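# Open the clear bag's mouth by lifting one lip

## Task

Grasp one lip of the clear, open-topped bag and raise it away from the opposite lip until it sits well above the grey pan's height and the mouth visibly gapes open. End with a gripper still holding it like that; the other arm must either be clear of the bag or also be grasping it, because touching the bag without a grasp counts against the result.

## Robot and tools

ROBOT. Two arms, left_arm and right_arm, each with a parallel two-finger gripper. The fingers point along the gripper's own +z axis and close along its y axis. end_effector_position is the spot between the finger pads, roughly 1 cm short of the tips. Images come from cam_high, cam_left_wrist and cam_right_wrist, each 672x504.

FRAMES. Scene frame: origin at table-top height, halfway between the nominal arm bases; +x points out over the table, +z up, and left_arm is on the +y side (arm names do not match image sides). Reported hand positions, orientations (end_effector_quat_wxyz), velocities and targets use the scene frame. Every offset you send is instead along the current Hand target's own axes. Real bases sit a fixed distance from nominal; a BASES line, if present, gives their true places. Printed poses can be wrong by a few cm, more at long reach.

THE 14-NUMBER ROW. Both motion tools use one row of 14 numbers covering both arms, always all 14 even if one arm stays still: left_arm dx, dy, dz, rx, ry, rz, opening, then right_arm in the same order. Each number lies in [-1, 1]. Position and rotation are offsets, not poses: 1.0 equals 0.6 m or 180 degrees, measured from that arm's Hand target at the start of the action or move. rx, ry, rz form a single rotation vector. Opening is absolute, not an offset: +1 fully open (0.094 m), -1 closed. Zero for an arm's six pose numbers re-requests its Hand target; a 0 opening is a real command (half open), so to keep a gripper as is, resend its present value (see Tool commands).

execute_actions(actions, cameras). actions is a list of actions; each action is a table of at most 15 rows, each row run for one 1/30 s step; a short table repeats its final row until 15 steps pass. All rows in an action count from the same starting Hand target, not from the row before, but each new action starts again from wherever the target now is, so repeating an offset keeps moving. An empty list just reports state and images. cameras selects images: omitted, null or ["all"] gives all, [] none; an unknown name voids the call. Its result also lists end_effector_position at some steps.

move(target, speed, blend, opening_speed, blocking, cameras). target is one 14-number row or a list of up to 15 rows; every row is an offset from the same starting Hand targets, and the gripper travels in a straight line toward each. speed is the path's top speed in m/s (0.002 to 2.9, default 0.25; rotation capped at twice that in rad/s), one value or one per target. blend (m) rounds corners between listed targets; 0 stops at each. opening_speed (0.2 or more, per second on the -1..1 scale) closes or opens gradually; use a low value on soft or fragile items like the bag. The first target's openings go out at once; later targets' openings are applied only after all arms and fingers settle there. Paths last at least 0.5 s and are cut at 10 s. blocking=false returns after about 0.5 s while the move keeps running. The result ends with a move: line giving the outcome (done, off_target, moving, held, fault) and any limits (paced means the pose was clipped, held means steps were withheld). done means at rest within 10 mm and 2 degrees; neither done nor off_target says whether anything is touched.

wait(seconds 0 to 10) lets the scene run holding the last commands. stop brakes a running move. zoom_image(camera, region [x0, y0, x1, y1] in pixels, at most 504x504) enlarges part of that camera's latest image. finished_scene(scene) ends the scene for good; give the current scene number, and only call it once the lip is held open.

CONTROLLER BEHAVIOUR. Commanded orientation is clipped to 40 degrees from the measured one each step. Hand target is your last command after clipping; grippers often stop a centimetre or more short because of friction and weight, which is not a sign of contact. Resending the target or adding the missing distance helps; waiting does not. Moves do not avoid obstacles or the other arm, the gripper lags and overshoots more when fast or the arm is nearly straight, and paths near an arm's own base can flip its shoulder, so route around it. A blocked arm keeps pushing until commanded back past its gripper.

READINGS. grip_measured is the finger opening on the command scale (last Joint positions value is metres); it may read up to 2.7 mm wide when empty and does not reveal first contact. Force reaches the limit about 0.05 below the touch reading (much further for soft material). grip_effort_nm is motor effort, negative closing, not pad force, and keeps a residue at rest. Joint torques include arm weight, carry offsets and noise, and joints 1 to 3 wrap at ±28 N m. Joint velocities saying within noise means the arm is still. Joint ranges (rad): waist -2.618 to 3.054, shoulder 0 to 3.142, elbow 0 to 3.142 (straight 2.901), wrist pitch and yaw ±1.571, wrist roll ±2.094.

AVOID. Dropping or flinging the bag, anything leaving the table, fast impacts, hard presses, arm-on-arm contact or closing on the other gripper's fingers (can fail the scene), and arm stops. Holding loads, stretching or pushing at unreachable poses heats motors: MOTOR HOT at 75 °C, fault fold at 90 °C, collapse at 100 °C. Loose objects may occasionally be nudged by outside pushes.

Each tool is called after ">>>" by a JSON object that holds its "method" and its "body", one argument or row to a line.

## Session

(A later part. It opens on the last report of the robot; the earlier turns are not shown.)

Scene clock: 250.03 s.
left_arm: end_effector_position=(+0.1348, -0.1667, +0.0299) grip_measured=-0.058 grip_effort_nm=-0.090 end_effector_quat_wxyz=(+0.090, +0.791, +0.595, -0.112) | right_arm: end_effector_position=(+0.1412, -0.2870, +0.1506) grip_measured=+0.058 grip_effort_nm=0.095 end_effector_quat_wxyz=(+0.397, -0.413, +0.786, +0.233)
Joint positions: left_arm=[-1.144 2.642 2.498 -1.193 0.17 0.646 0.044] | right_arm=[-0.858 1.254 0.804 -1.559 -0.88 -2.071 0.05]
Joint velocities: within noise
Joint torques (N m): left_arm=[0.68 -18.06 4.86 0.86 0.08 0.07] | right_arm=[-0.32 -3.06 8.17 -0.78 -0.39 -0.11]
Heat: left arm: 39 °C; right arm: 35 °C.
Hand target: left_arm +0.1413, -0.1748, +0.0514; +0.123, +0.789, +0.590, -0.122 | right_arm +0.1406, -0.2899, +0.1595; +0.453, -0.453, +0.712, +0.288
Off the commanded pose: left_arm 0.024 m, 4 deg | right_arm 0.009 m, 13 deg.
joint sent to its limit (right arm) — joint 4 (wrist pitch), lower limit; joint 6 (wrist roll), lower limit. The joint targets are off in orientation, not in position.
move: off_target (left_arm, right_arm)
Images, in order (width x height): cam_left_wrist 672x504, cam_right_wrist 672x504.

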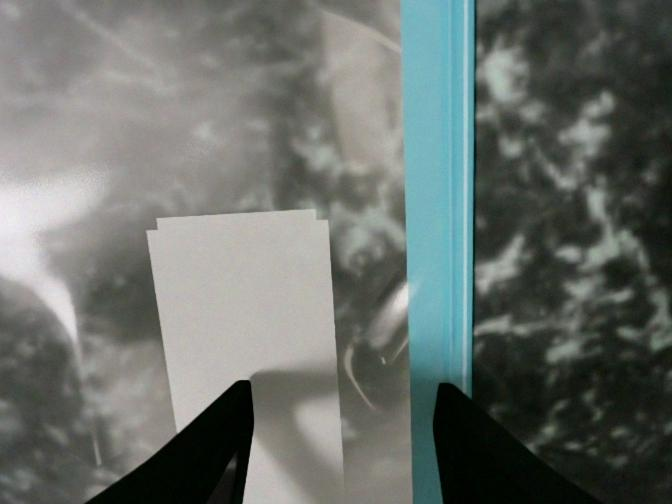

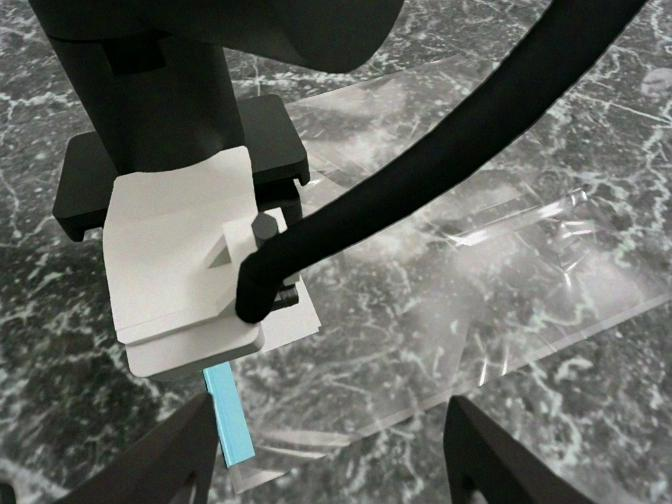

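>>> {"method": "move", "body": {
  "target": [0.011,0,0.031,0,0,0,-0.06,0,0,0,0,0,0,0.06],
  "speed": 0.05,
  "cameras": ["cam_left_wrist"]
}}

>>> {"method": "move", "body": {
  "target": [0,0,0,0,0,0,-0.6,0,0,0,0,0,0,0.06],
  "opening_speed": 0.25,
  "cameras": ["cam_left_wrist"]
}}

Scene clock: 256.30 s.
left_arm: end_effector_position=(+0.1383, -0.1712, +0.0282) grip_measured=-0.058 grip_effort_nm=-0.090 end_effector_quat_wxyz=(+0.107, +0.789, +0.594, -0.117) | right_arm: end_effector_position=(+0.1412, -0.2870, +0.1506) grip_measured=+0.058 grip_effort_nm=0.095 end_effector_quat_wxyz=(+0.397, -0.413, +0.786, +0.233)
Joint positions: left_arm=[-1.141 2.611 2.422 -1.111 0.17 0.643 0.044] | right_arm=[-0.858 1.254 0.804 -1.559 -0.88 -2.071 0.05]
Joint velocities: within noise
Joint torques (N m): left_arm=[0.51 -15.38 4.04 0.95 0.08 0.08] | right_arm=[-0.32 -3.06 8.16 -0.78 -0.39 -0.11]
Heat: left arm: 39 °C; right arm: 35 °C.
Hand target: left_arm +0.1423, -0.1751, +0.0316; +0.123, +0.789, +0.590, -0.122 | right_arm +0.1406, -0.2899, +0.1595; +0.453, -0.453, +0.712, +0.288
Off the commanded pose: left_arm 0.007 m, 2 deg | right_arm 0.009 m, 13 deg.
joint sent to its limit (right arm) — joint 4 (wrist pitch), lower limit; joint 6 (wrist roll), lower limit. The joint targets are off in orientation, not in position.
move: off_target (right_arm)
Images, in order (width x height): cam_left_wrist 672x504.

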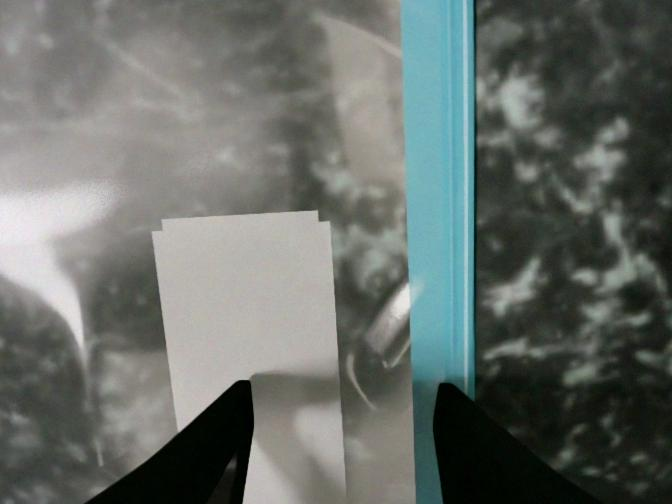

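Scene clock: 258.97 s.
left_arm: end_effector_position=(+0.1392, -0.1736, +0.0285) grip_measured=-0.598 grip_effort_nm=-0.120 end_effector_quat_wxyz=(+0.112, +0.788, +0.594, -0.118) | right_arm: end_effector_position=(+0.1412, -0.2870, +0.1506) grip_measured=+0.058 grip_effort_nm=0.095 end_effector_quat_wxyz=(+0.397, -0.413, +0.786, +0.233)
Joint positions: left_arm=[-1.141 2.611 2.42 -1.099 0.17 0.641 0.019] | right_arm=[-0.858 1.254 0.804 -1.559 -0.88 -2.071 0.05]
Joint velocities: within noise
Joint torques (N m): left_arm=[0.57 -15.46 4.1 0.85 0.09 0.08] | right_arm=[-0.32 -3.06 8.18 -0.78 -0.39 -0.11]
Heat: left arm: 39 °C; right arm: 35 °C.
Hand target: left_arm +0.1423, -0.1752, +0.0317; +0.123, +0.789, +0.590, -0.122 | right_arm +0.1406, -0.2899, +0.1595; +0.453, -0.453, +0.712, +0.288
Off the commanded pose: left_arm 0.005 m, 1 deg | right_arm 0.009 m, 13 deg.
joint sent to its limit (right arm) — joint 4 (wrist pitch), lower limit; joint 6 (wrist roll), lower limit. The joint targets are off in orientation, not in position.
move: off_target (right_arm)
Images, in order (width x height): cam_left_wrist 672x504.

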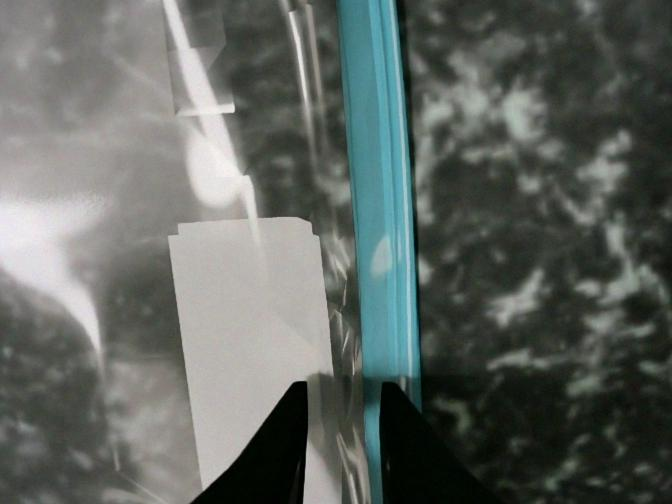

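>>> {"method": "move", "body": {
  "target": [-0.004,0,-0.014,0,0,0,-0.6,0,0,0,0,0,0,0.06],
  "speed": 0.03,
  "cameras": []
}}

>>> {"method": "move", "body": {
  "target": [0,0,0,0,0,0,-1,0,0,0,0,0,0,0.06],
  "opening_speed": 0.25,
  "cameras": ["cam_left_wrist"]
}}

Scene clock: 263.97 s.
left_arm: end_effector_position=(+0.1393, -0.1736, +0.0287) grip_measured=-0.598 grip_effort_nm=-0.115 end_effector_quat_wxyz=(+0.112, +0.788, +0.594, -0.118) | right_arm: end_effector_position=(+0.1412, -0.2870, +0.1506) grip_measured=+0.058 grip_effort_nm=0.085 end_effector_quat_wxyz=(+0.397, -0.413, +0.786, +0.233)
Joint positions: left_arm=[-1.141 2.61 2.42 -1.099 0.17 0.641 0.019] | right_arm=[-0.858 1.254 0.804 -1.559 -0.88 -2.071 0.05]
Joint velocities: within noise
Joint torques (N m): left_arm=[0.54 -15.84 6.17 0.52 0.08 0.07] | right_arm=[-0.31 -3.06 8.16 -0.78 -0.39 -0.11]
Heat: left arm: 39 °C; right arm: 34 °C.
Hand target: left_arm +0.1421, -0.1745, +0.0404; +0.123, +0.789, +0.590, -0.122 | right_arm +0.1406, -0.2899, +0.1595; +0.453, -0.453, +0.712, +0.288
Off the commanded pose: left_arm 0.012 m, 1 deg | right_arm 0.009 m, 13 deg.
joint sent to its limit (right arm) — joint 4 (wrist pitch), lower limit; joint 6 (wrist roll), lower limit. The joint targets are off in orientation, not in position.
move: off_target (left_arm, right_arm)
No camera images: "cameras" was empty.

Scene clock: 266.07 s.
left_arm: end_effector_position=(+0.1393, -0.1736, +0.0287) grip_measured=-0.976 grip_effort_nm=-1.038 end_effector_quat_wxyz=(+0.112, +0.788, +0.594, -0.118) | right_arm: end_effector_position=(+0.1412, -0.2870, +0.1506) grip_measured=+0.058 grip_effort_nm=0.090 end_effector_quat_wxyz=(+0.397, -0.413, +0.786, +0.233)
Joint positions: left_arm=[-1.141 2.61 2.42 -1.099 0.17 0.641 0.001] | right_arm=[-0.858 1.254 0.804 -1.559 -0.88 -2.071 0.05]
Joint velocities: within noise
Joint torques (N m): left_arm=[0.57 -15.82 6.17 0.53 0.09 0.08] | right_arm=[-0.32 -3.07 8.18 -0.78 -0.39 -0.11]
Heat: left arm: 39 °C; right arm: 34 °C.
Hand target: left_arm +0.1421, -0.1745, +0.0404; +0.123, +0.789, +0.590, -0.122 | right_arm +0.1406, -0.2899, +0.1595; +0.453, -0.453, +0.712, +0.288
Off the commanded pose: left_arm 0.012 m, 1 deg | right_arm 0.009 m, 13 deg.
joint sent to its limit (right arm) — joint 4 (wrist pitch), lower limit; joint 6 (wrist roll), lower limit. The joint targets are off in orientation, not in position.
move: off_target (left_arm, right_arm)
Images, in order (width x height): cam_left_wrist 672x504.

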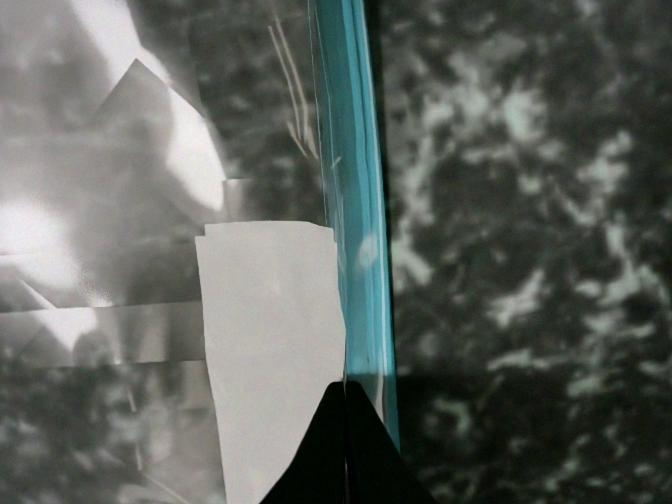

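>>> {"method": "move", "body": {
  "target": [-0.034,0,-0.094,0,0,0,-1,0,0,0,0,0,0,0.06],
  "speed": 0.06,
  "cameras": ["cam_left_wrist","cam_right_wrist"]
}}

>>> {"method": "zoom_image", "body": {
  "camera": "cam_left_wrist",
  "region": [220, 150, 480, 460]
}}

Scene clock: 271.93 s.
left_arm: end_effector_position=(+0.1390, -0.1729, +0.0952) grip_measured=-0.976 grip_effort_nm=-1.038 end_effector_quat_wxyz=(+0.129, +0.790, +0.587, -0.122) | right_arm: end_effector_position=(+0.1412, -0.2870, +0.1506) grip_measured=+0.058 grip_effort_nm=0.100 end_effector_quat_wxyz=(+0.397, -0.413, +0.786, +0.233)
Joint positions: left_arm=[-1.141 2.684 2.824 -1.397 0.17 0.654 0.001] | right_arm=[-0.858 1.254 0.804 -1.559 -0.88 -2.071 0.05]
Joint velocities: within noise
Joint torques (N m): left_arm=[0.06 -12.79 9.68 0.33 0.08 0] | right_arm=[-0.32 -3.06 8.17 -0.78 -0.39 -0.11]
Heat: left arm: 38 °C; right arm: 34 °C.
Hand target: left_arm +0.1392, -0.1737, +0.1003; +0.123, +0.789, +0.590, -0.122 | right_arm +0.1406, -0.2899, +0.1595; +0.453, -0.453, +0.712, +0.288
Off the commanded pose: left_arm 0.005 m, 1 deg | right_arm 0.009 m, 13 deg.
joint sent to its limit (right arm) — joint 4 (wrist pitch), lower limit; joint 6 (wrist roll), lower limit. The joint targets are off in orientation, not in position.
move: off_target (right_arm)
Images, in order (width x height): cam_left_wrist 672x504, cam_right_wrist 672x504.

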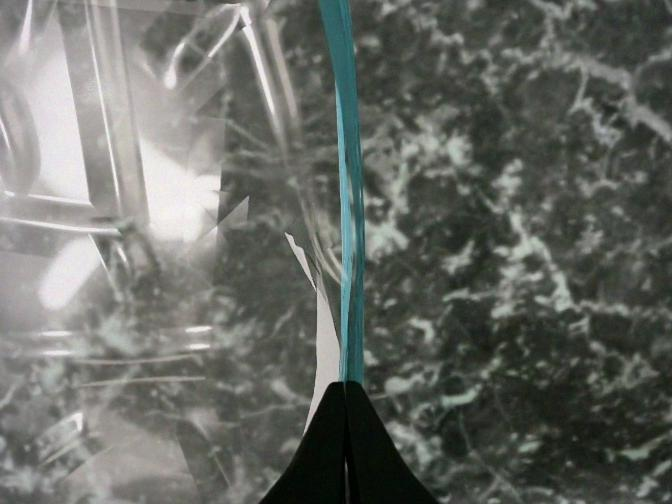

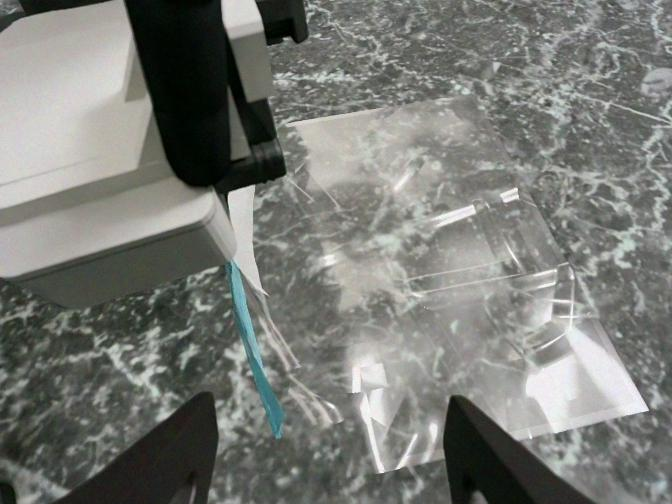

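Scaled by 1.626 from the camera's 672x504 image, which has a finer 960x720 frame.

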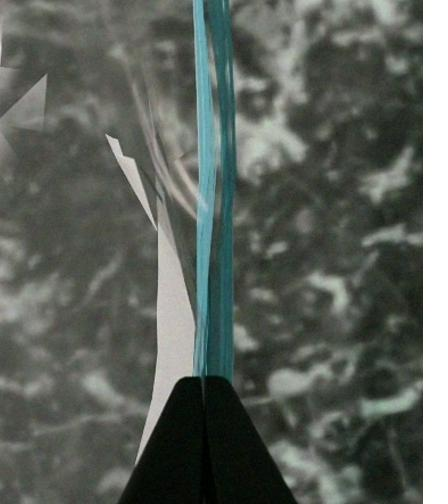

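>>> {"method": "move", "body": {
  "target": [-0.046,0,-0.125,0,0,0,-1,0,0,0,0,0,0,0.06],
  "speed": 0.08
}}

>>> {"method": "zoom_image", "body": {
  "camera": "cam_left_wrist",
  "region": [220, 150, 480, 460]
}}

>>> {"method": "zoom_image", "body": {
  "camera": "cam_right_wrist",
  "region": [130, 150, 450, 470]
}}

Scene clock: 278.90 s.
left_arm: end_effector_position=(+0.1382, -0.1711, +0.1442) grip_measured=-0.976 grip_effort_nm=-1.038 end_effector_quat_wxyz=(+0.167, +0.779, +0.589, -0.134) | right_arm: end_effector_position=(+0.1412, -0.2870, +0.1506) grip_measured=+0.058 grip_effort_nm=0.085 end_effector_quat_wxyz=(+0.397, -0.413, +0.786, +0.233)
Joint positions: left_arm=[-1.141 2.595 2.829 -1.407 0.17 0.629 0.001] | right_arm=[-0.858 1.254 0.804 -1.559 -0.88 -2.071 0.05]
Joint velocities: within noise
Joint torques (N m): left_arm=[-0.47 -17.35 9.24 0.61 0.06 -0.05] | right_arm=[-0.32 -3.06 8.17 -0.78 -0.39 -0.11]
Heat: left arm: 38 °C; right arm: 34 °C.
Hand target: left_arm +0.1352, -0.1732, +0.1800; +0.123, +0.789, +0.590, -0.122 | right_arm +0.1406, -0.2899, +0.1595; +0.453, -0.453, +0.712, +0.288
Off the commanded pose: left_arm 0.036 m, 5 deg | right_arm 0.009 m, 13 deg.
elbow stopped short (left arm): the move would have taken joint 3 (elbow) straighter than the controller allows.
joint sent to its limit (right arm) — joint 4 (wrist pitch), lower limit; joint 6 (wrist roll), lower limit. The joint targets are off in orientation, not in position.
move: off_target (left_arm, right_arm)

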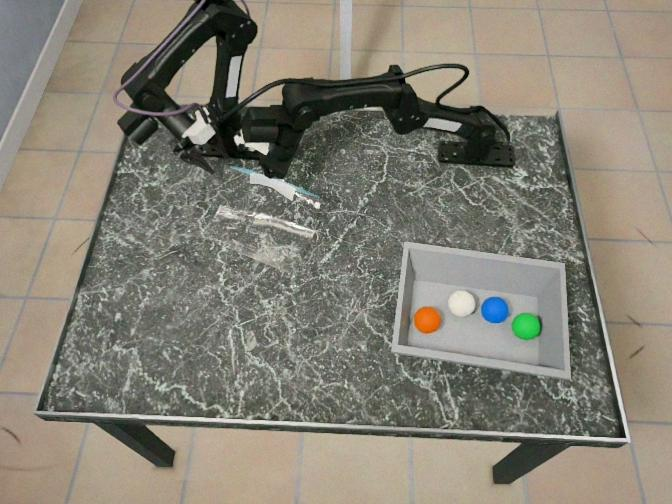

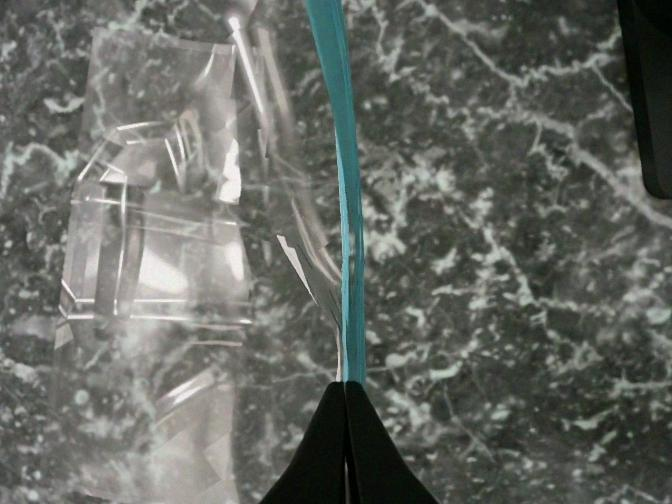

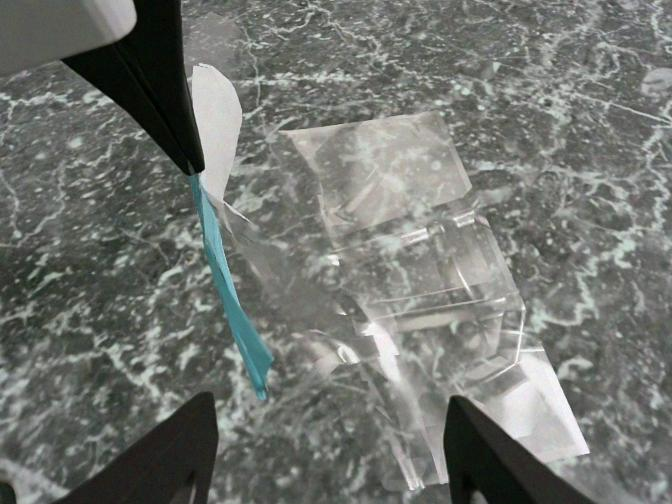

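Scaled by 1.626 from the camera's 672x504 image, which has a finer 960x720 frame.

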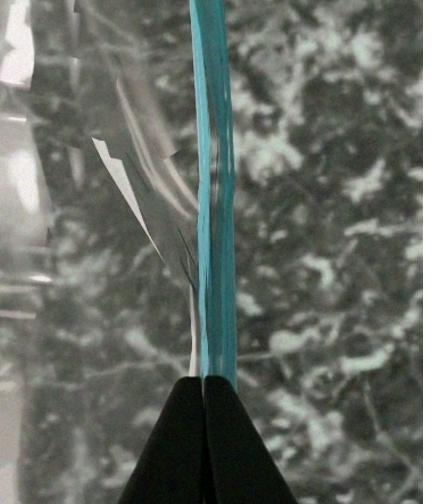

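Scaled by 1.575 from the camera's 672x504 image, which has a finer 960x720 frame.

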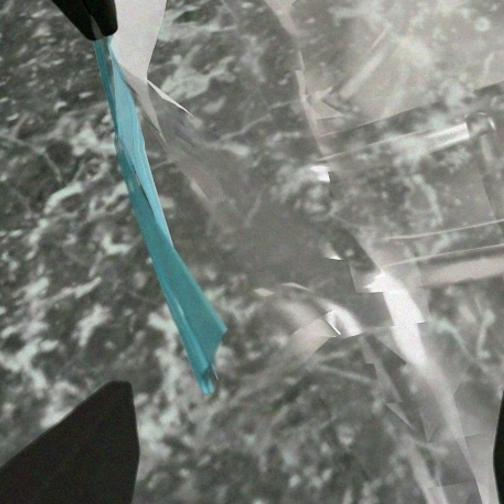

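>>> {"method": "move", "body": {
  "target": [
    [0.1075,0.197,-0.135,0,0,0,-1,0,0,0,0,0,0,0.06],
    [0.188,0.364,-0.1545,0,0,0,-1,0,0,0,0,0,0,0.06]
  ],
  "speed": 0.15,
  "blend": 0.03
}}

Scene clock: 287.83 s.
left_arm: end_effector_position=(+0.3738, -0.0854, +0.2207) grip_measured=-0.976 grip_effort_nm=-1.038 end_effector_quat_wxyz=(+0.365, +0.713, +0.592, -0.094) | right_arm: end_effector_position=(+0.1412, -0.2870, +0.1506) grip_measured=+0.058 grip_effort_nm=0.095 end_effector_quat_wxyz=(+0.397, -0.413, +0.786, +0.233)
Joint positions: left_arm=[-0.698 2.528 2.829 -1.139 0.268 0.911 0.001] | right_arm=[-0.858 1.254 0.804 -1.559 -0.88 -2.071 0.05]
Joint velocities: within noise
Joint torques (N m): left_arm=[-0.34 -12.44 9.47 1.96 0.27 0.08] | right_arm=[-0.31 -3.07 8.17 -0.77 -0.39 -0.11]
Heat: left arm: 39 °C; right arm: 34 °C.
Hand target: left_arm +0.3802, -0.1003, +0.2399; +0.123, +0.789, +0.590, -0.122 | right_arm +0.1406, -0.2899, +0.1595; +0.453, -0.453, +0.712, +0.288
Off the commanded pose: left_arm 0.025 m, 29 deg | right_arm 0.009 m, 13 deg.
elbow stopped short (left arm): the move would have taken joint 3 (elbow) straighter than the controller allows.
joint sent to its limit (right arm) — joint 4 (wrist pitch), lower limit; joint 6 (wrist roll), lower limit. The joint targets are off in orientation, not in position.
move: off_target (left_arm, right_arm)

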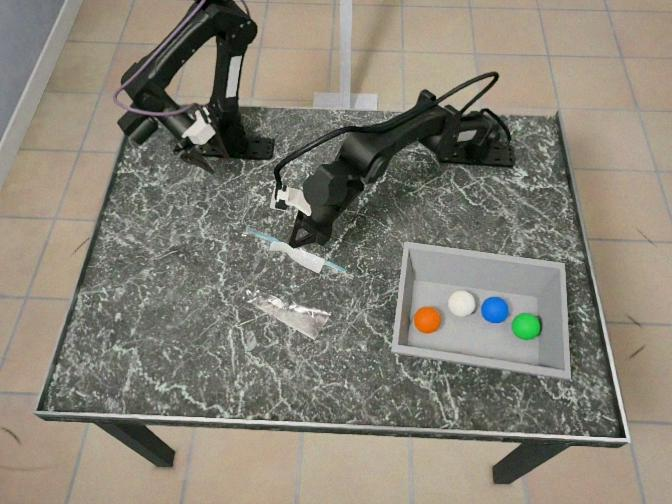

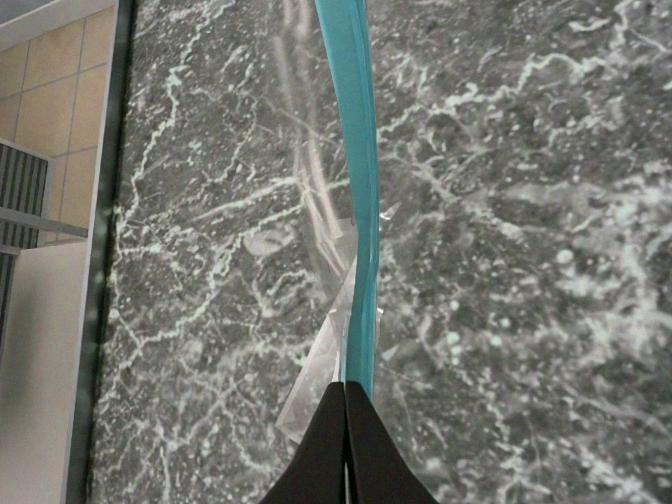

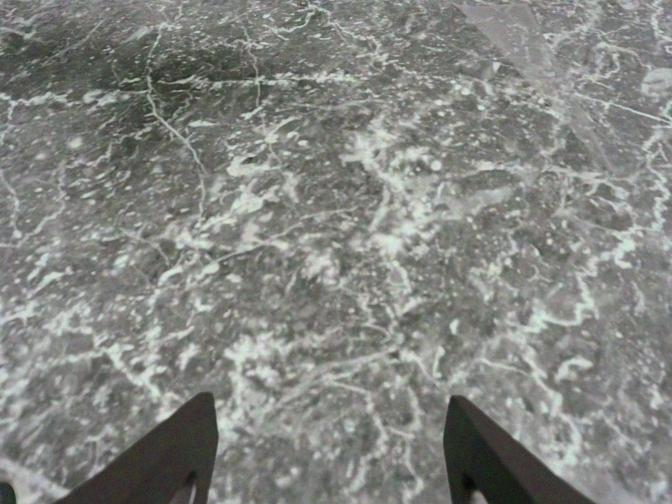

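>>> {"method": "move", "body": {
  "target": [
    [0.104,-0.092,0.153,0,0,0,-1,0,0,0,0,0,0,0.06],
    [0.173,-0.184,0.265,0,0,0,-1,0,0,0,0,0,0,0.06]
  ],
  "speed": 0.12
}}

Scene clock: 302.73 s.
left_arm: end_effector_position=(+0.2920, -0.0230, +0.0304) grip_measured=-0.976 grip_effort_nm=-1.043 end_effector_quat_wxyz=(+0.092, +0.788, +0.596, -0.125) | right_arm: end_effector_position=(+0.1412, -0.2870, +0.1506) grip_measured=+0.058 grip_effort_nm=0.090 end_effector_quat_wxyz=(+0.397, -0.413, +0.786, +0.233)
Joint positions: left_arm=[-0.713 2.465 2.168 -1.13 0.277 1.069 0.001] | right_arm=[-0.858 1.254 0.804 -1.559 -0.88 -2.071 0.05]
Joint velocities: within noise
Joint torques (N m): left_arm=[-0.38 -17.18 4.78 0.6 0.14 -0.05] | right_arm=[-0.32 -3.06 8.17 -0.78 -0.4 -0.11]
Heat: left arm: 41 °C; right arm: 34 °C.
Hand target: left_arm +0.2952, -0.0303, +0.0499; +0.123, +0.789, +0.590, -0.122 | right_arm +0.1406, -0.2899, +0.1595; +0.453, -0.453, +0.712, +0.288
Off the commanded pose: left_arm 0.021 m, 4 deg | right_arm 0.009 m, 13 deg.
elbow stopped short (left arm): the move would have taken joint 3 (elbow) straighter than the controller allows.
joint sent to its limit (right arm) — joint 4 (wrist pitch), lower limit; joint 6 (wrist roll), lower limit. The joint targets are off in orientation, not in position.
move: off_target (left_arm, right_arm)

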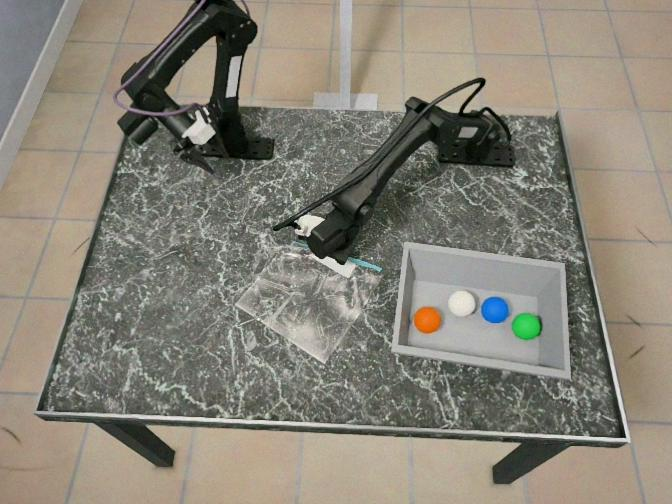

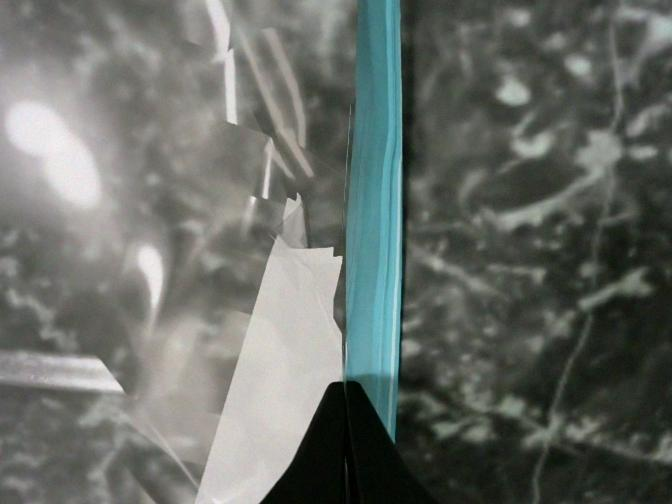

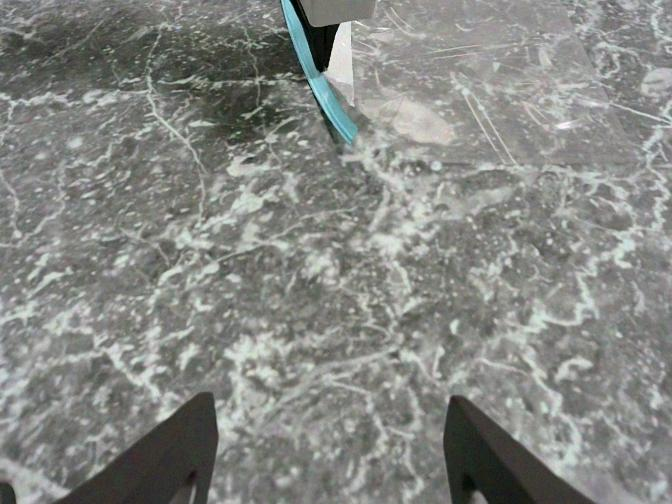

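>>> {"method": "move", "body": {
  "target": [
    [0,0,0.0,0,0,0,-0.4,0,0,0,0,0,0,0.06],
    [-0.065,0,-0.18,0,0,0,1,0,0,0,0,0,0,0.06]
  ],
  "speed": 0.1
}}

>>> {"method": "zoom_image", "body": {
  "camera": "cam_left_wrist",
  "region": [168, 0, 672, 504]
}}

Scene clock: 310.63 s.
left_arm: end_effector_position=(+0.2931, -0.0270, +0.1615) grip_measured=+0.998 grip_effort_nm=0.090 end_effector_quat_wxyz=(+0.149, +0.787, +0.588, -0.116) | right_arm: end_effector_position=(+0.1412, -0.2870, +0.1506) grip_measured=+0.058 grip_effort_nm=0.095 end_effector_quat_wxyz=(+0.397, -0.413, +0.786, +0.233)
Joint positions: left_arm=[-0.717 2.483 2.714 -1.539 0.277 1.062 0.094] | right_arm=[-0.858 1.254 0.804 -1.559 -0.88 -2.071 0.05]
Joint velocities: within noise
Joint torques (N m): left_arm=[-0.49 -11.75 8.46 0.21 0.13 -0.05] | right_arm=[-0.32 -3.07 8.17 -0.78 -0.39 -0.11]
Heat: left arm: 39 °C; right arm: 34 °C.
Hand target: left_arm +0.2897, -0.0289, +0.1646; +0.123, +0.789, +0.590, -0.122 | right_arm +0.1406, -0.2899, +0.1595; +0.453, -0.453, +0.712, +0.288
Off the commanded pose: left_arm 0.005 m, 3 deg | right_arm 0.009 m, 13 deg.
joint sent to its limit (left arm) — joint 4 (wrist pitch), lower limit. The joint targets are off in orientation, not in position.
joint sent to its limit (right arm) — joint 4 (wrist pitch), lower limit; joint 6 (wrist roll), lower limit. The joint targets are off in orientation, not in position.
move: off_target (left_arm, right_arm); target 2's new opening was sent with left_arm's hand 0.005 m and 3 deg from that target

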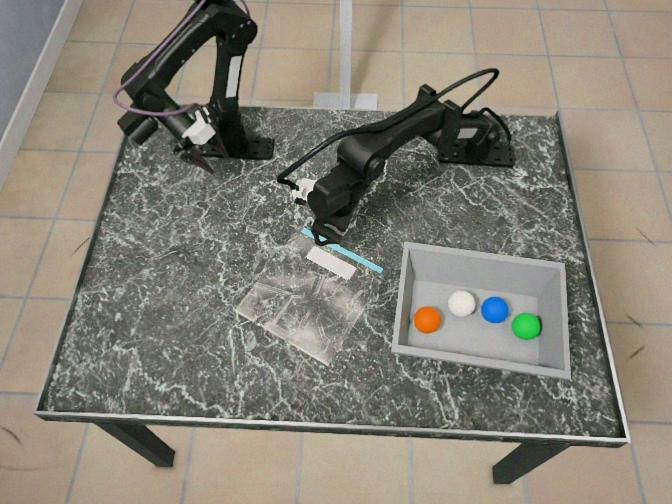

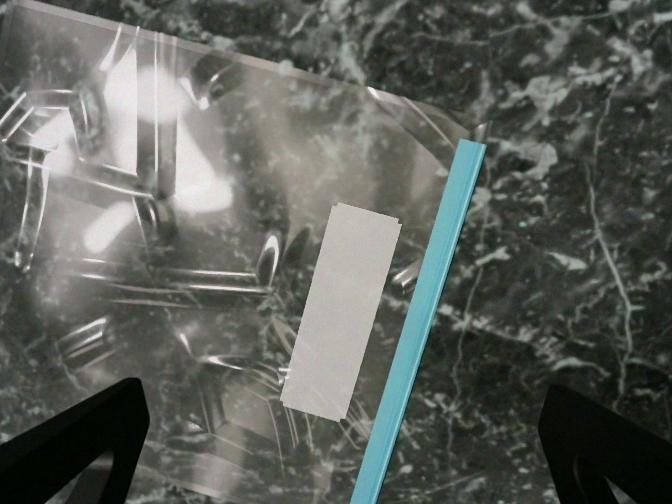

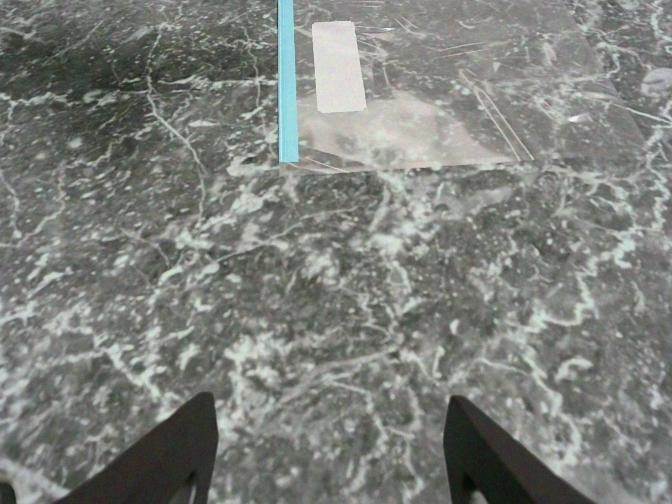

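Scaled by 1.000.

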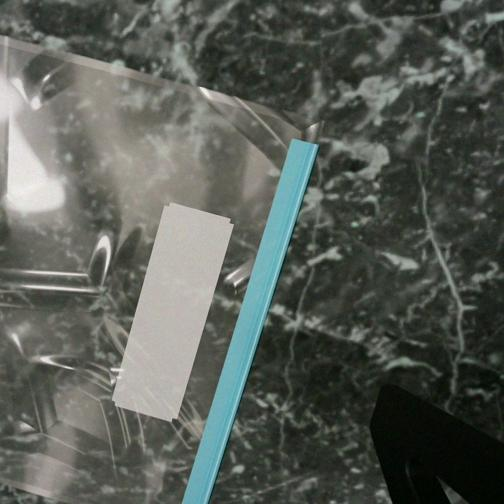

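>>> {"method": "move", "body": {
  "target": [0.009,0.084,0.099,-0.146,0.011,-0.443,-0.04,0,0,0,0,0,0,0.06]
}}

>>> {"method": "zoom_image", "body": {
  "camera": "cam_left_wrist",
  "region": [100, 100, 600, 504]
}}

Scene clock: 338.70 s.
left_arm: end_effector_position=(+0.3351, -0.0584, +0.1040) grip_measured=-0.038 grip_effort_nm=-0.110 end_effector_quat_wxyz=(+0.175, +0.196, +0.964, -0.049) | right_arm: end_effector_position=(+0.1412, -0.2870, +0.1506) grip_measured=+0.058 grip_effort_nm=0.090 end_effector_quat_wxyz=(+0.397, -0.413, +0.786, +0.233)
Joint positions: left_arm=[-0.836 2.668 2.825 -1.39 -0.142 -0.454 0.045] | right_arm=[-0.858 1.254 0.804 -1.559 -0.88 -2.071 0.05]
Joint velocities: within noise
Joint torques (N m): left_arm=[-0.36 -12.74 9.69 0.35 -0.19 -0.05] | right_arm=[-0.32 -3.08 8.18 -0.78 -0.39 -0.11]
Heat: left arm: 38 °C; right arm: 35 °C.
Hand target: left_arm +0.3367, -0.0579, +0.1095; +0.170, +0.188, +0.967, -0.033 | right_arm +0.1406, -0.2899, +0.1595; +0.453, -0.453, +0.712, +0.288
Off the commanded pose: left_arm 0.006 m, 2 deg | right_arm 0.009 m, 13 deg.
elbow stopped short (left arm): the move would have taken joint 3 (elbow) straighter than the controller allows.
joint sent to its limit (right arm) — joint 4 (wrist pitch), lower limit; joint 6 (wrist roll), lower limit. The joint targets are off in orientation, not in position.
move: off_target (right_arm)

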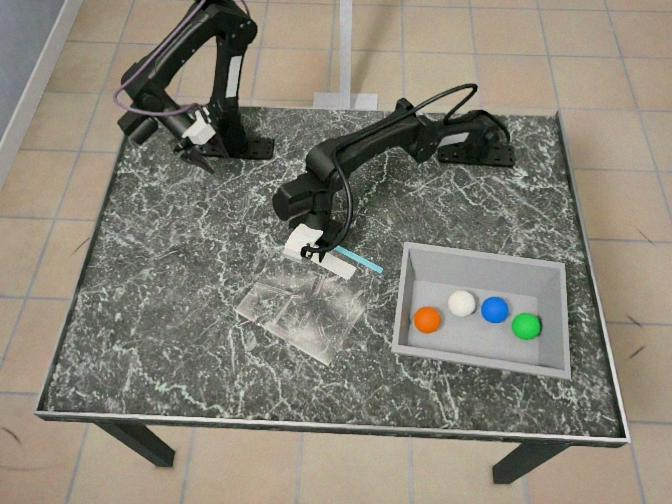

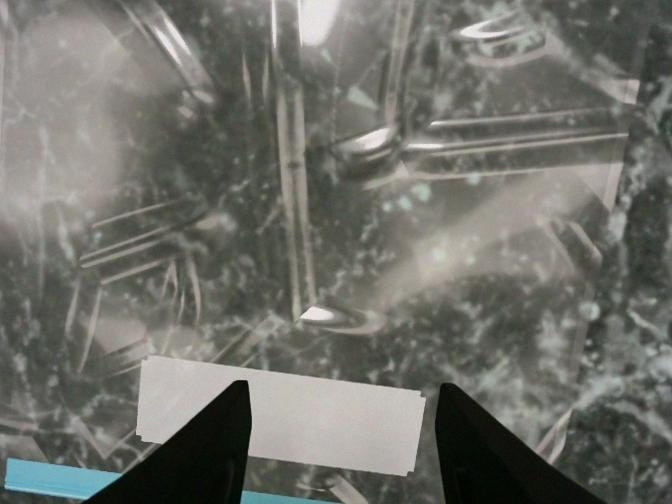

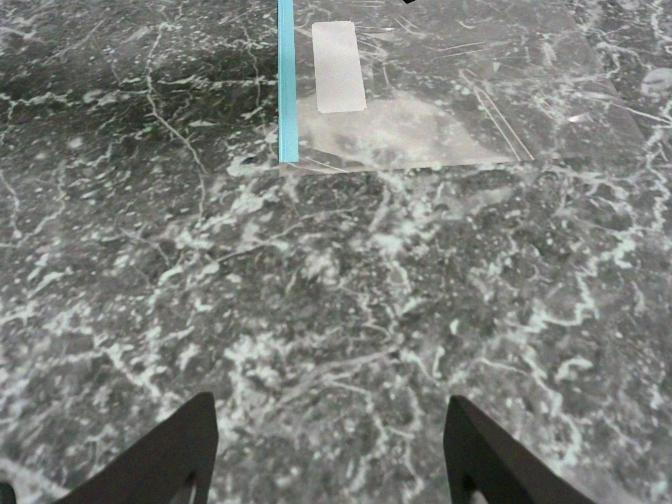

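Scaled by 1.008 from the camera's 672x504 image, which has a finer 960x720 frame.

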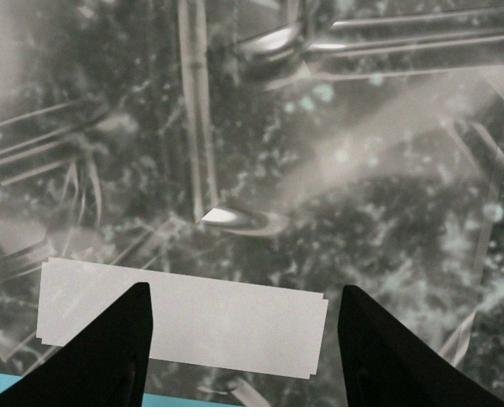

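>>> {"method": "move", "body": {
  "target": [-0.003,0.028,0.085,0,0,0,-0.04,0,0,0,0,0,0,0.06],
  "speed": 0.1,
  "cameras": ["cam_left_wrist"]
}}

Scene clock: 354.93 s.
left_arm: end_effector_position=(+0.3526, -0.0415, +0.0588) grip_measured=-0.038 grip_effort_nm=-0.110 end_effector_quat_wxyz=(+0.148, +0.189, +0.970, -0.022) | right_arm: end_effector_position=(+0.1412, -0.2870, +0.1506) grip_measured=+0.058 grip_effort_nm=0.095 end_effector_quat_wxyz=(+0.397, -0.413, +0.786, +0.233)
Joint positions: left_arm=[-0.794 2.752 2.825 -1.378 -0.142 -0.432 0.045] | right_arm=[-0.858 1.254 0.804 -1.559 -0.88 -2.071 0.05]
Joint velocities: within noise
Joint torques (N m): left_arm=[-0.18 -13.81 6.76 0.95 -0.07 0.11] | right_arm=[-0.31 -3.06 8.18 -0.78 -0.39 -0.11]
Heat: left arm: 39 °C; right arm: 35 °C.
Hand target: left_arm +0.3605, -0.0496, +0.0621; +0.169, +0.188, +0.967, -0.033 | right_arm +0.1406, -0.2899, +0.1595; +0.453, -0.453, +0.712, +0.288
Off the commanded pose: left_arm 0.012 m, 3 deg | right_arm 0.009 m, 13 deg.
joint sent to its limit (right arm) — joint 4 (wrist pitch), lower limit; joint 6 (wrist roll), lower limit. The joint targets are off in orientation, not in position.
move: off_target (left_arm, right_arm)
Images, in order (width x height): cam_left_wrist 672x504.

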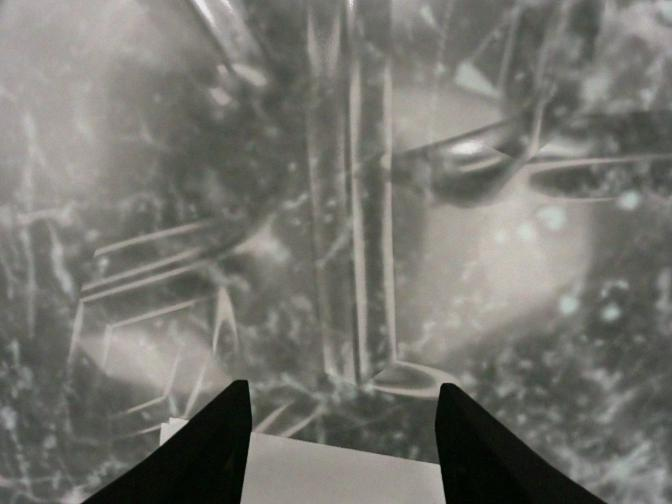

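>>> {"method": "move", "body": {
  "target": [-0.006,-0.004,0.055,0,0,0,-0.04,0,0,0,0,0,0,0.06],
  "speed": 0.06,
  "cameras": ["cam_left_wrist"]
}}

Scene clock: 360.63 s.
left_arm: end_effector_position=(+0.3603, -0.0500, +0.0302) grip_measured=-0.038 grip_effort_nm=-0.100 end_effector_quat_wxyz=(+0.151, +0.193, +0.969, -0.023) | right_arm: end_effector_position=(+0.1412, -0.2870, +0.1506) grip_measured=+0.058 grip_effort_nm=0.085 end_effector_quat_wxyz=(+0.397, -0.413, +0.786, +0.233)
Joint positions: left_arm=[-0.794 2.816 2.835 -1.317 -0.142 -0.425 0.045] | right_arm=[-0.858 1.254 0.804 -1.559 -0.88 -2.071 0.05]
Joint velocities: within noise
Joint torques (N m): left_arm=[0.64 -12.78 8.96 0.93 -0.06 0.1] | right_arm=[-0.31 -3.06 8.17 -0.78 -0.39 -0.11]
Heat: left arm: 39 °C; right arm: 35 °C.
Hand target: left_arm +0.3732, -0.0573, +0.0325; +0.170, +0.188, +0.967, -0.033 | right_arm +0.1406, -0.2899, +0.1595; +0.453, -0.453, +0.712, +0.288
Off the commanded pose: left_arm 0.015 m, 2 deg | right_arm 0.009 m, 13 deg.
elbow stopped short (left arm): the move would have taken joint 3 (elbow) straighter than the controller allows.
joint sent to its limit (right arm) — joint 4 (wrist pitch), lower limit; joint 6 (wrist roll), lower limit. The joint targets are off in orientation, not in position.
move: off_target (left_arm, right_arm)
Images, in order (width x height): cam_left_wrist 672x504.

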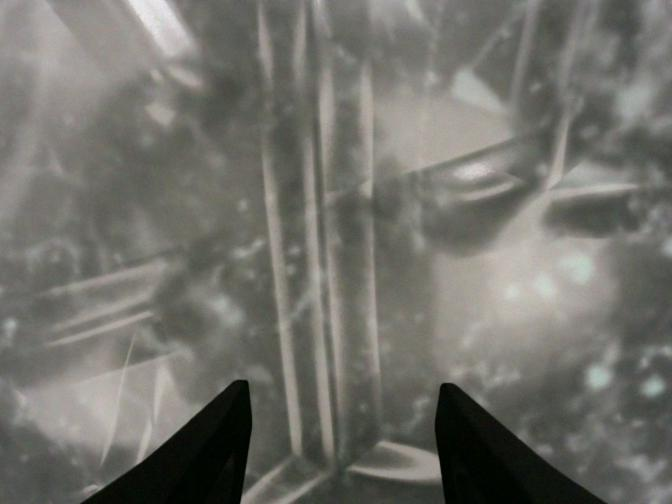

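>>> {"method": "move", "body": {
  "target": [0.002,0,0.006,0,0,0,-0.04,0,0,0,0,0,0,0.06],
  "speed": 0.04,
  "cameras": []
}}

>>> {"method": "move", "body": {
  "target": [0,0,0,0,0,0,-0.65,0,0,0,0,0,0,0.06],
  "opening_speed": 0.25,
  "cameras": ["cam_left_wrist"]
}}

Scene clock: 365.97 s.
left_arm: end_effector_position=(+0.3609, -0.0507, +0.0299) grip_measured=-0.038 grip_effort_nm=-0.100 end_effector_quat_wxyz=(+0.152, +0.194, +0.969, -0.024) | right_arm: end_effector_position=(+0.1412, -0.2870, +0.1506) grip_measured=+0.058 grip_effort_nm=0.090 end_effector_quat_wxyz=(+0.397, -0.413, +0.786, +0.233)
Joint positions: left_arm=[-0.794 2.817 2.835 -1.312 -0.142 -0.422 0.045] | right_arm=[-0.858 1.254 0.804 -1.559 -0.88 -2.071 0.05]
Joint velocities: within noise
Joint torques (N m): left_arm=[0.65 -12.21 8.99 0.93 -0.05 0.09] | right_arm=[-0.31 -3.07 8.18 -0.78 -0.39 -0.11]
Heat: left arm: 40 °C; right arm: 35 °C.
Hand target: left_arm +0.3733, -0.0574, +0.0286; +0.170, +0.188, +0.967, -0.033 | right_arm +0.1406, -0.2899, +0.1595; +0.453, -0.453, +0.712, +0.288
Off the commanded pose: left_arm 0.014 m, 2 deg | right_arm 0.009 m, 13 deg.
elbow stopped short (left arm): the move would have taken joint 3 (elbow) straighter than the controller allows.
joint sent to its limit (right arm) — joint 4 (wrist pitch), lower limit; joint 6 (wrist roll), lower limit. The joint targets are off in orientation, not in position.
move: off_target (left_arm, right_arm)
No camera images: "cameras" was empty.

Scene clock: 368.93 s.
left_arm: end_effector_position=(+0.3632, -0.0528, +0.0295) grip_measured=-0.648 grip_effort_nm=-0.115 end_effector_quat_wxyz=(+0.157, +0.187, +0.969, -0.028) | right_arm: end_effector_position=(+0.1412, -0.2870, +0.1506) grip_measured=+0.058 grip_effort_nm=0.085 end_effector_quat_wxyz=(+0.397, -0.413, +0.786, +0.233)
Joint positions: left_arm=[-0.793 2.819 2.835 -1.298 -0.142 -0.434 0.017] | right_arm=[-0.858 1.254 0.804 -1.559 -0.88 -2.071 0.05]
Joint velocities: within noise
Joint torques (N m): left_arm=[0.68 -12.42 8.99 0.81 -0.05 0.11] | right_arm=[-0.32 -3.07 8.17 -0.78 -0.39 -0.11]
Heat: left arm: 40 °C; right arm: 35 °C.
Hand target: left_arm +0.3734, -0.0572, +0.0286; +0.170, +0.188, +0.967, -0.033 | right_arm +0.1406, -0.2899, +0.1595; +0.453, -0.453, +0.712, +0.288
Off the commanded pose: left_arm 0.011 m, 2 deg | right_arm 0.009 m, 13 deg.
elbow stopped short (left arm): the move would have taken joint 3 (elbow) straighter than the controller allows.
joint sent to its limit (right arm) — joint 4 (wrist pitch), lower limit; joint 6 (wrist roll), lower limit. The joint targets are off in orientation, not in position.
move: off_target (left_arm, right_arm)
Images, in order (width x height): cam_left_wrist 672x504.

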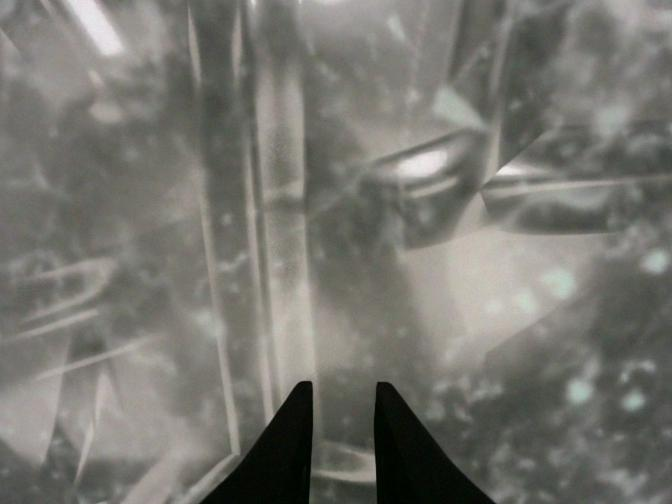

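>>> {"method": "move", "body": {
  "target": [
    [-0.012,0,-0.035,0,0,0,-0.65,0,0,0,0,0,0,0.06],
    [-0.012,0.025,-0.035,0.028,0,0,-0.04,0,0,0,0,0,0,0.06]
  ],
  "speed": 0.06,
  "cameras": ["cam_left_wrist"]
}}

Scene clock: 377.33 s.
left_arm: end_effector_position=(+0.3695, -0.0379, +0.0300) grip_measured=-0.042 grip_effort_nm=0.090 end_effector_quat_wxyz=(+0.132, +0.199, +0.969, -0.057) | right_arm: end_effector_position=(+0.1412, -0.2870, +0.1506) grip_measured=+0.058 grip_effort_nm=0.085 end_effector_quat_wxyz=(+0.397, -0.413, +0.786, +0.233)
Joint positions: left_arm=[-0.739 2.715 2.635 -1.206 -0.05 -0.371 0.045] | right_arm=[-0.858 1.254 0.804 -1.559 -0.88 -2.071 0.05]
Joint velocities: within noise
Joint torques (N m): left_arm=[0.46 -18.17 4.71 0.99 0.04 0.11] | right_arm=[-0.32 -3.07 8.18 -0.78 -0.39 -0.11]
Heat: left arm: 41 °C; right arm: 35 °C.
Hand target: left_arm +0.3786, -0.0432, +0.0507; +0.161, +0.195, +0.964, -0.076 | right_arm +0.1406, -0.2899, +0.1595; +0.453, -0.453, +0.712, +0.288
Off the commanded pose: left_arm 0.023 m, 4 deg | right_arm 0.009 m, 13 deg.
elbow stopped short (left arm): the move would have taken joint 3 (elbow) straighter than the controller allows.
joint sent to its limit (right arm) — joint 4 (wrist pitch), lower limit; joint 6 (wrist roll), lower limit. The joint targets are off in orientation, not in position.
move: off_target (left_arm, right_arm); target 2's new opening was sent with left_arm's hand 0.024 m and 4 deg from that target
Images, in order (width x height): cam_left_wrist 672x504.

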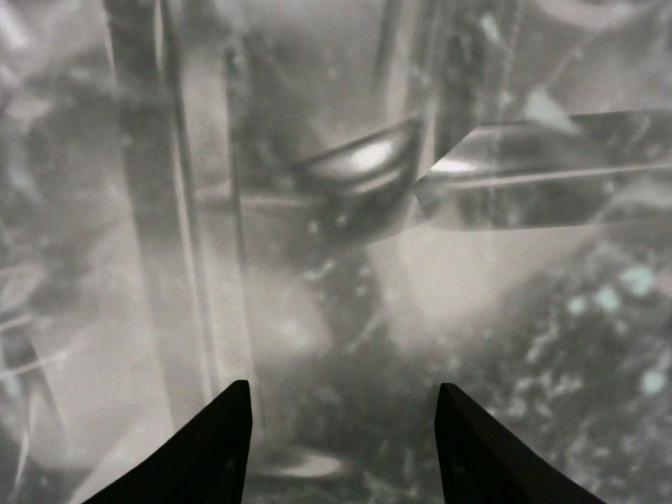

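>>> {"method": "move", "body": {
  "target": [-0.03,0.03,-0.08,0,0,0,-0.04,0,0,0,0,0,0,0.06],
  "speed": 0.1,
  "cameras": ["cam_left_wrist","cam_high"]
}}

Scene clock: 381.83 s.
left_arm: end_effector_position=(+0.3876, -0.0214, +0.0814) grip_measured=-0.042 grip_effort_nm=0.095 end_effector_quat_wxyz=(+0.157, +0.188, +0.967, -0.073) | right_arm: end_effector_position=(+0.1412, -0.2870, +0.1506) grip_measured=+0.058 grip_effort_nm=0.090 end_effector_quat_wxyz=(+0.397, -0.413, +0.786, +0.233)
Joint positions: left_arm=[-0.693 2.714 2.825 -1.337 -0.036 -0.345 0.045] | right_arm=[-0.858 1.254 0.804 -1.559 -0.88 -2.071 0.05]
Joint velocities: within noise
Joint torques (N m): left_arm=[-0.12 -15.15 9.78 0.38 0.05 0.1] | right_arm=[-0.32 -3.06 8.17 -0.78 -0.39 -0.11]
Heat: left arm: 43 °C; right arm: 35 °C.
Hand target: left_arm +0.3881, -0.0230, +0.1003; +0.161, +0.195, +0.965, -0.076 | right_arm +0.1406, -0.2899, +0.1595; +0.453, -0.453, +0.712, +0.288
Off the commanded pose: left_arm 0.019 m, 1 deg | right_arm 0.009 m, 13 deg.
elbow stopped short (left arm): the move would have taken joint 3 (elbow) straighter than the controller allows.
joint sent to its limit (right arm) — joint 4 (wrist pitch), lower limit; joint 6 (wrist roll), lower limit. The joint targets are off in orientation, not in position.
move: off_target (left_arm, right_arm)
Images, in order (width x height): cam_high 672x504, cam_left_wrist 672x504.

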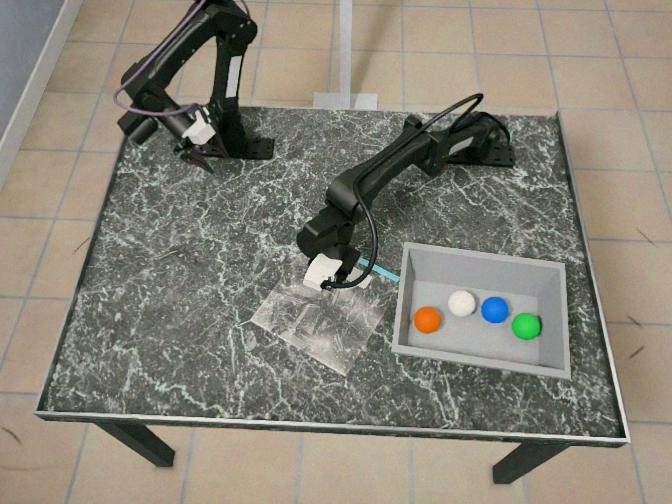

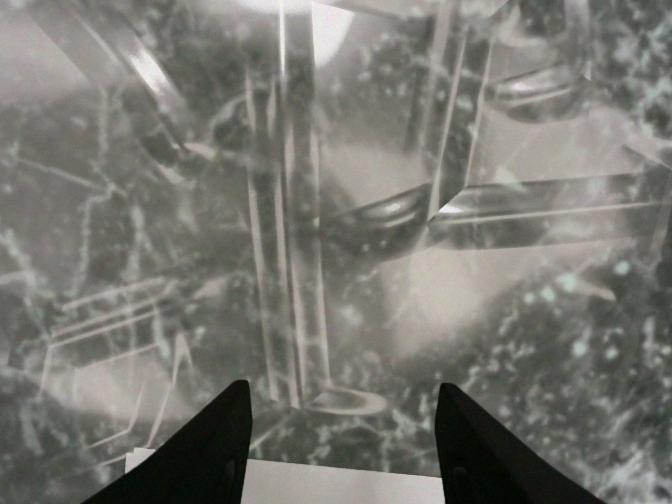

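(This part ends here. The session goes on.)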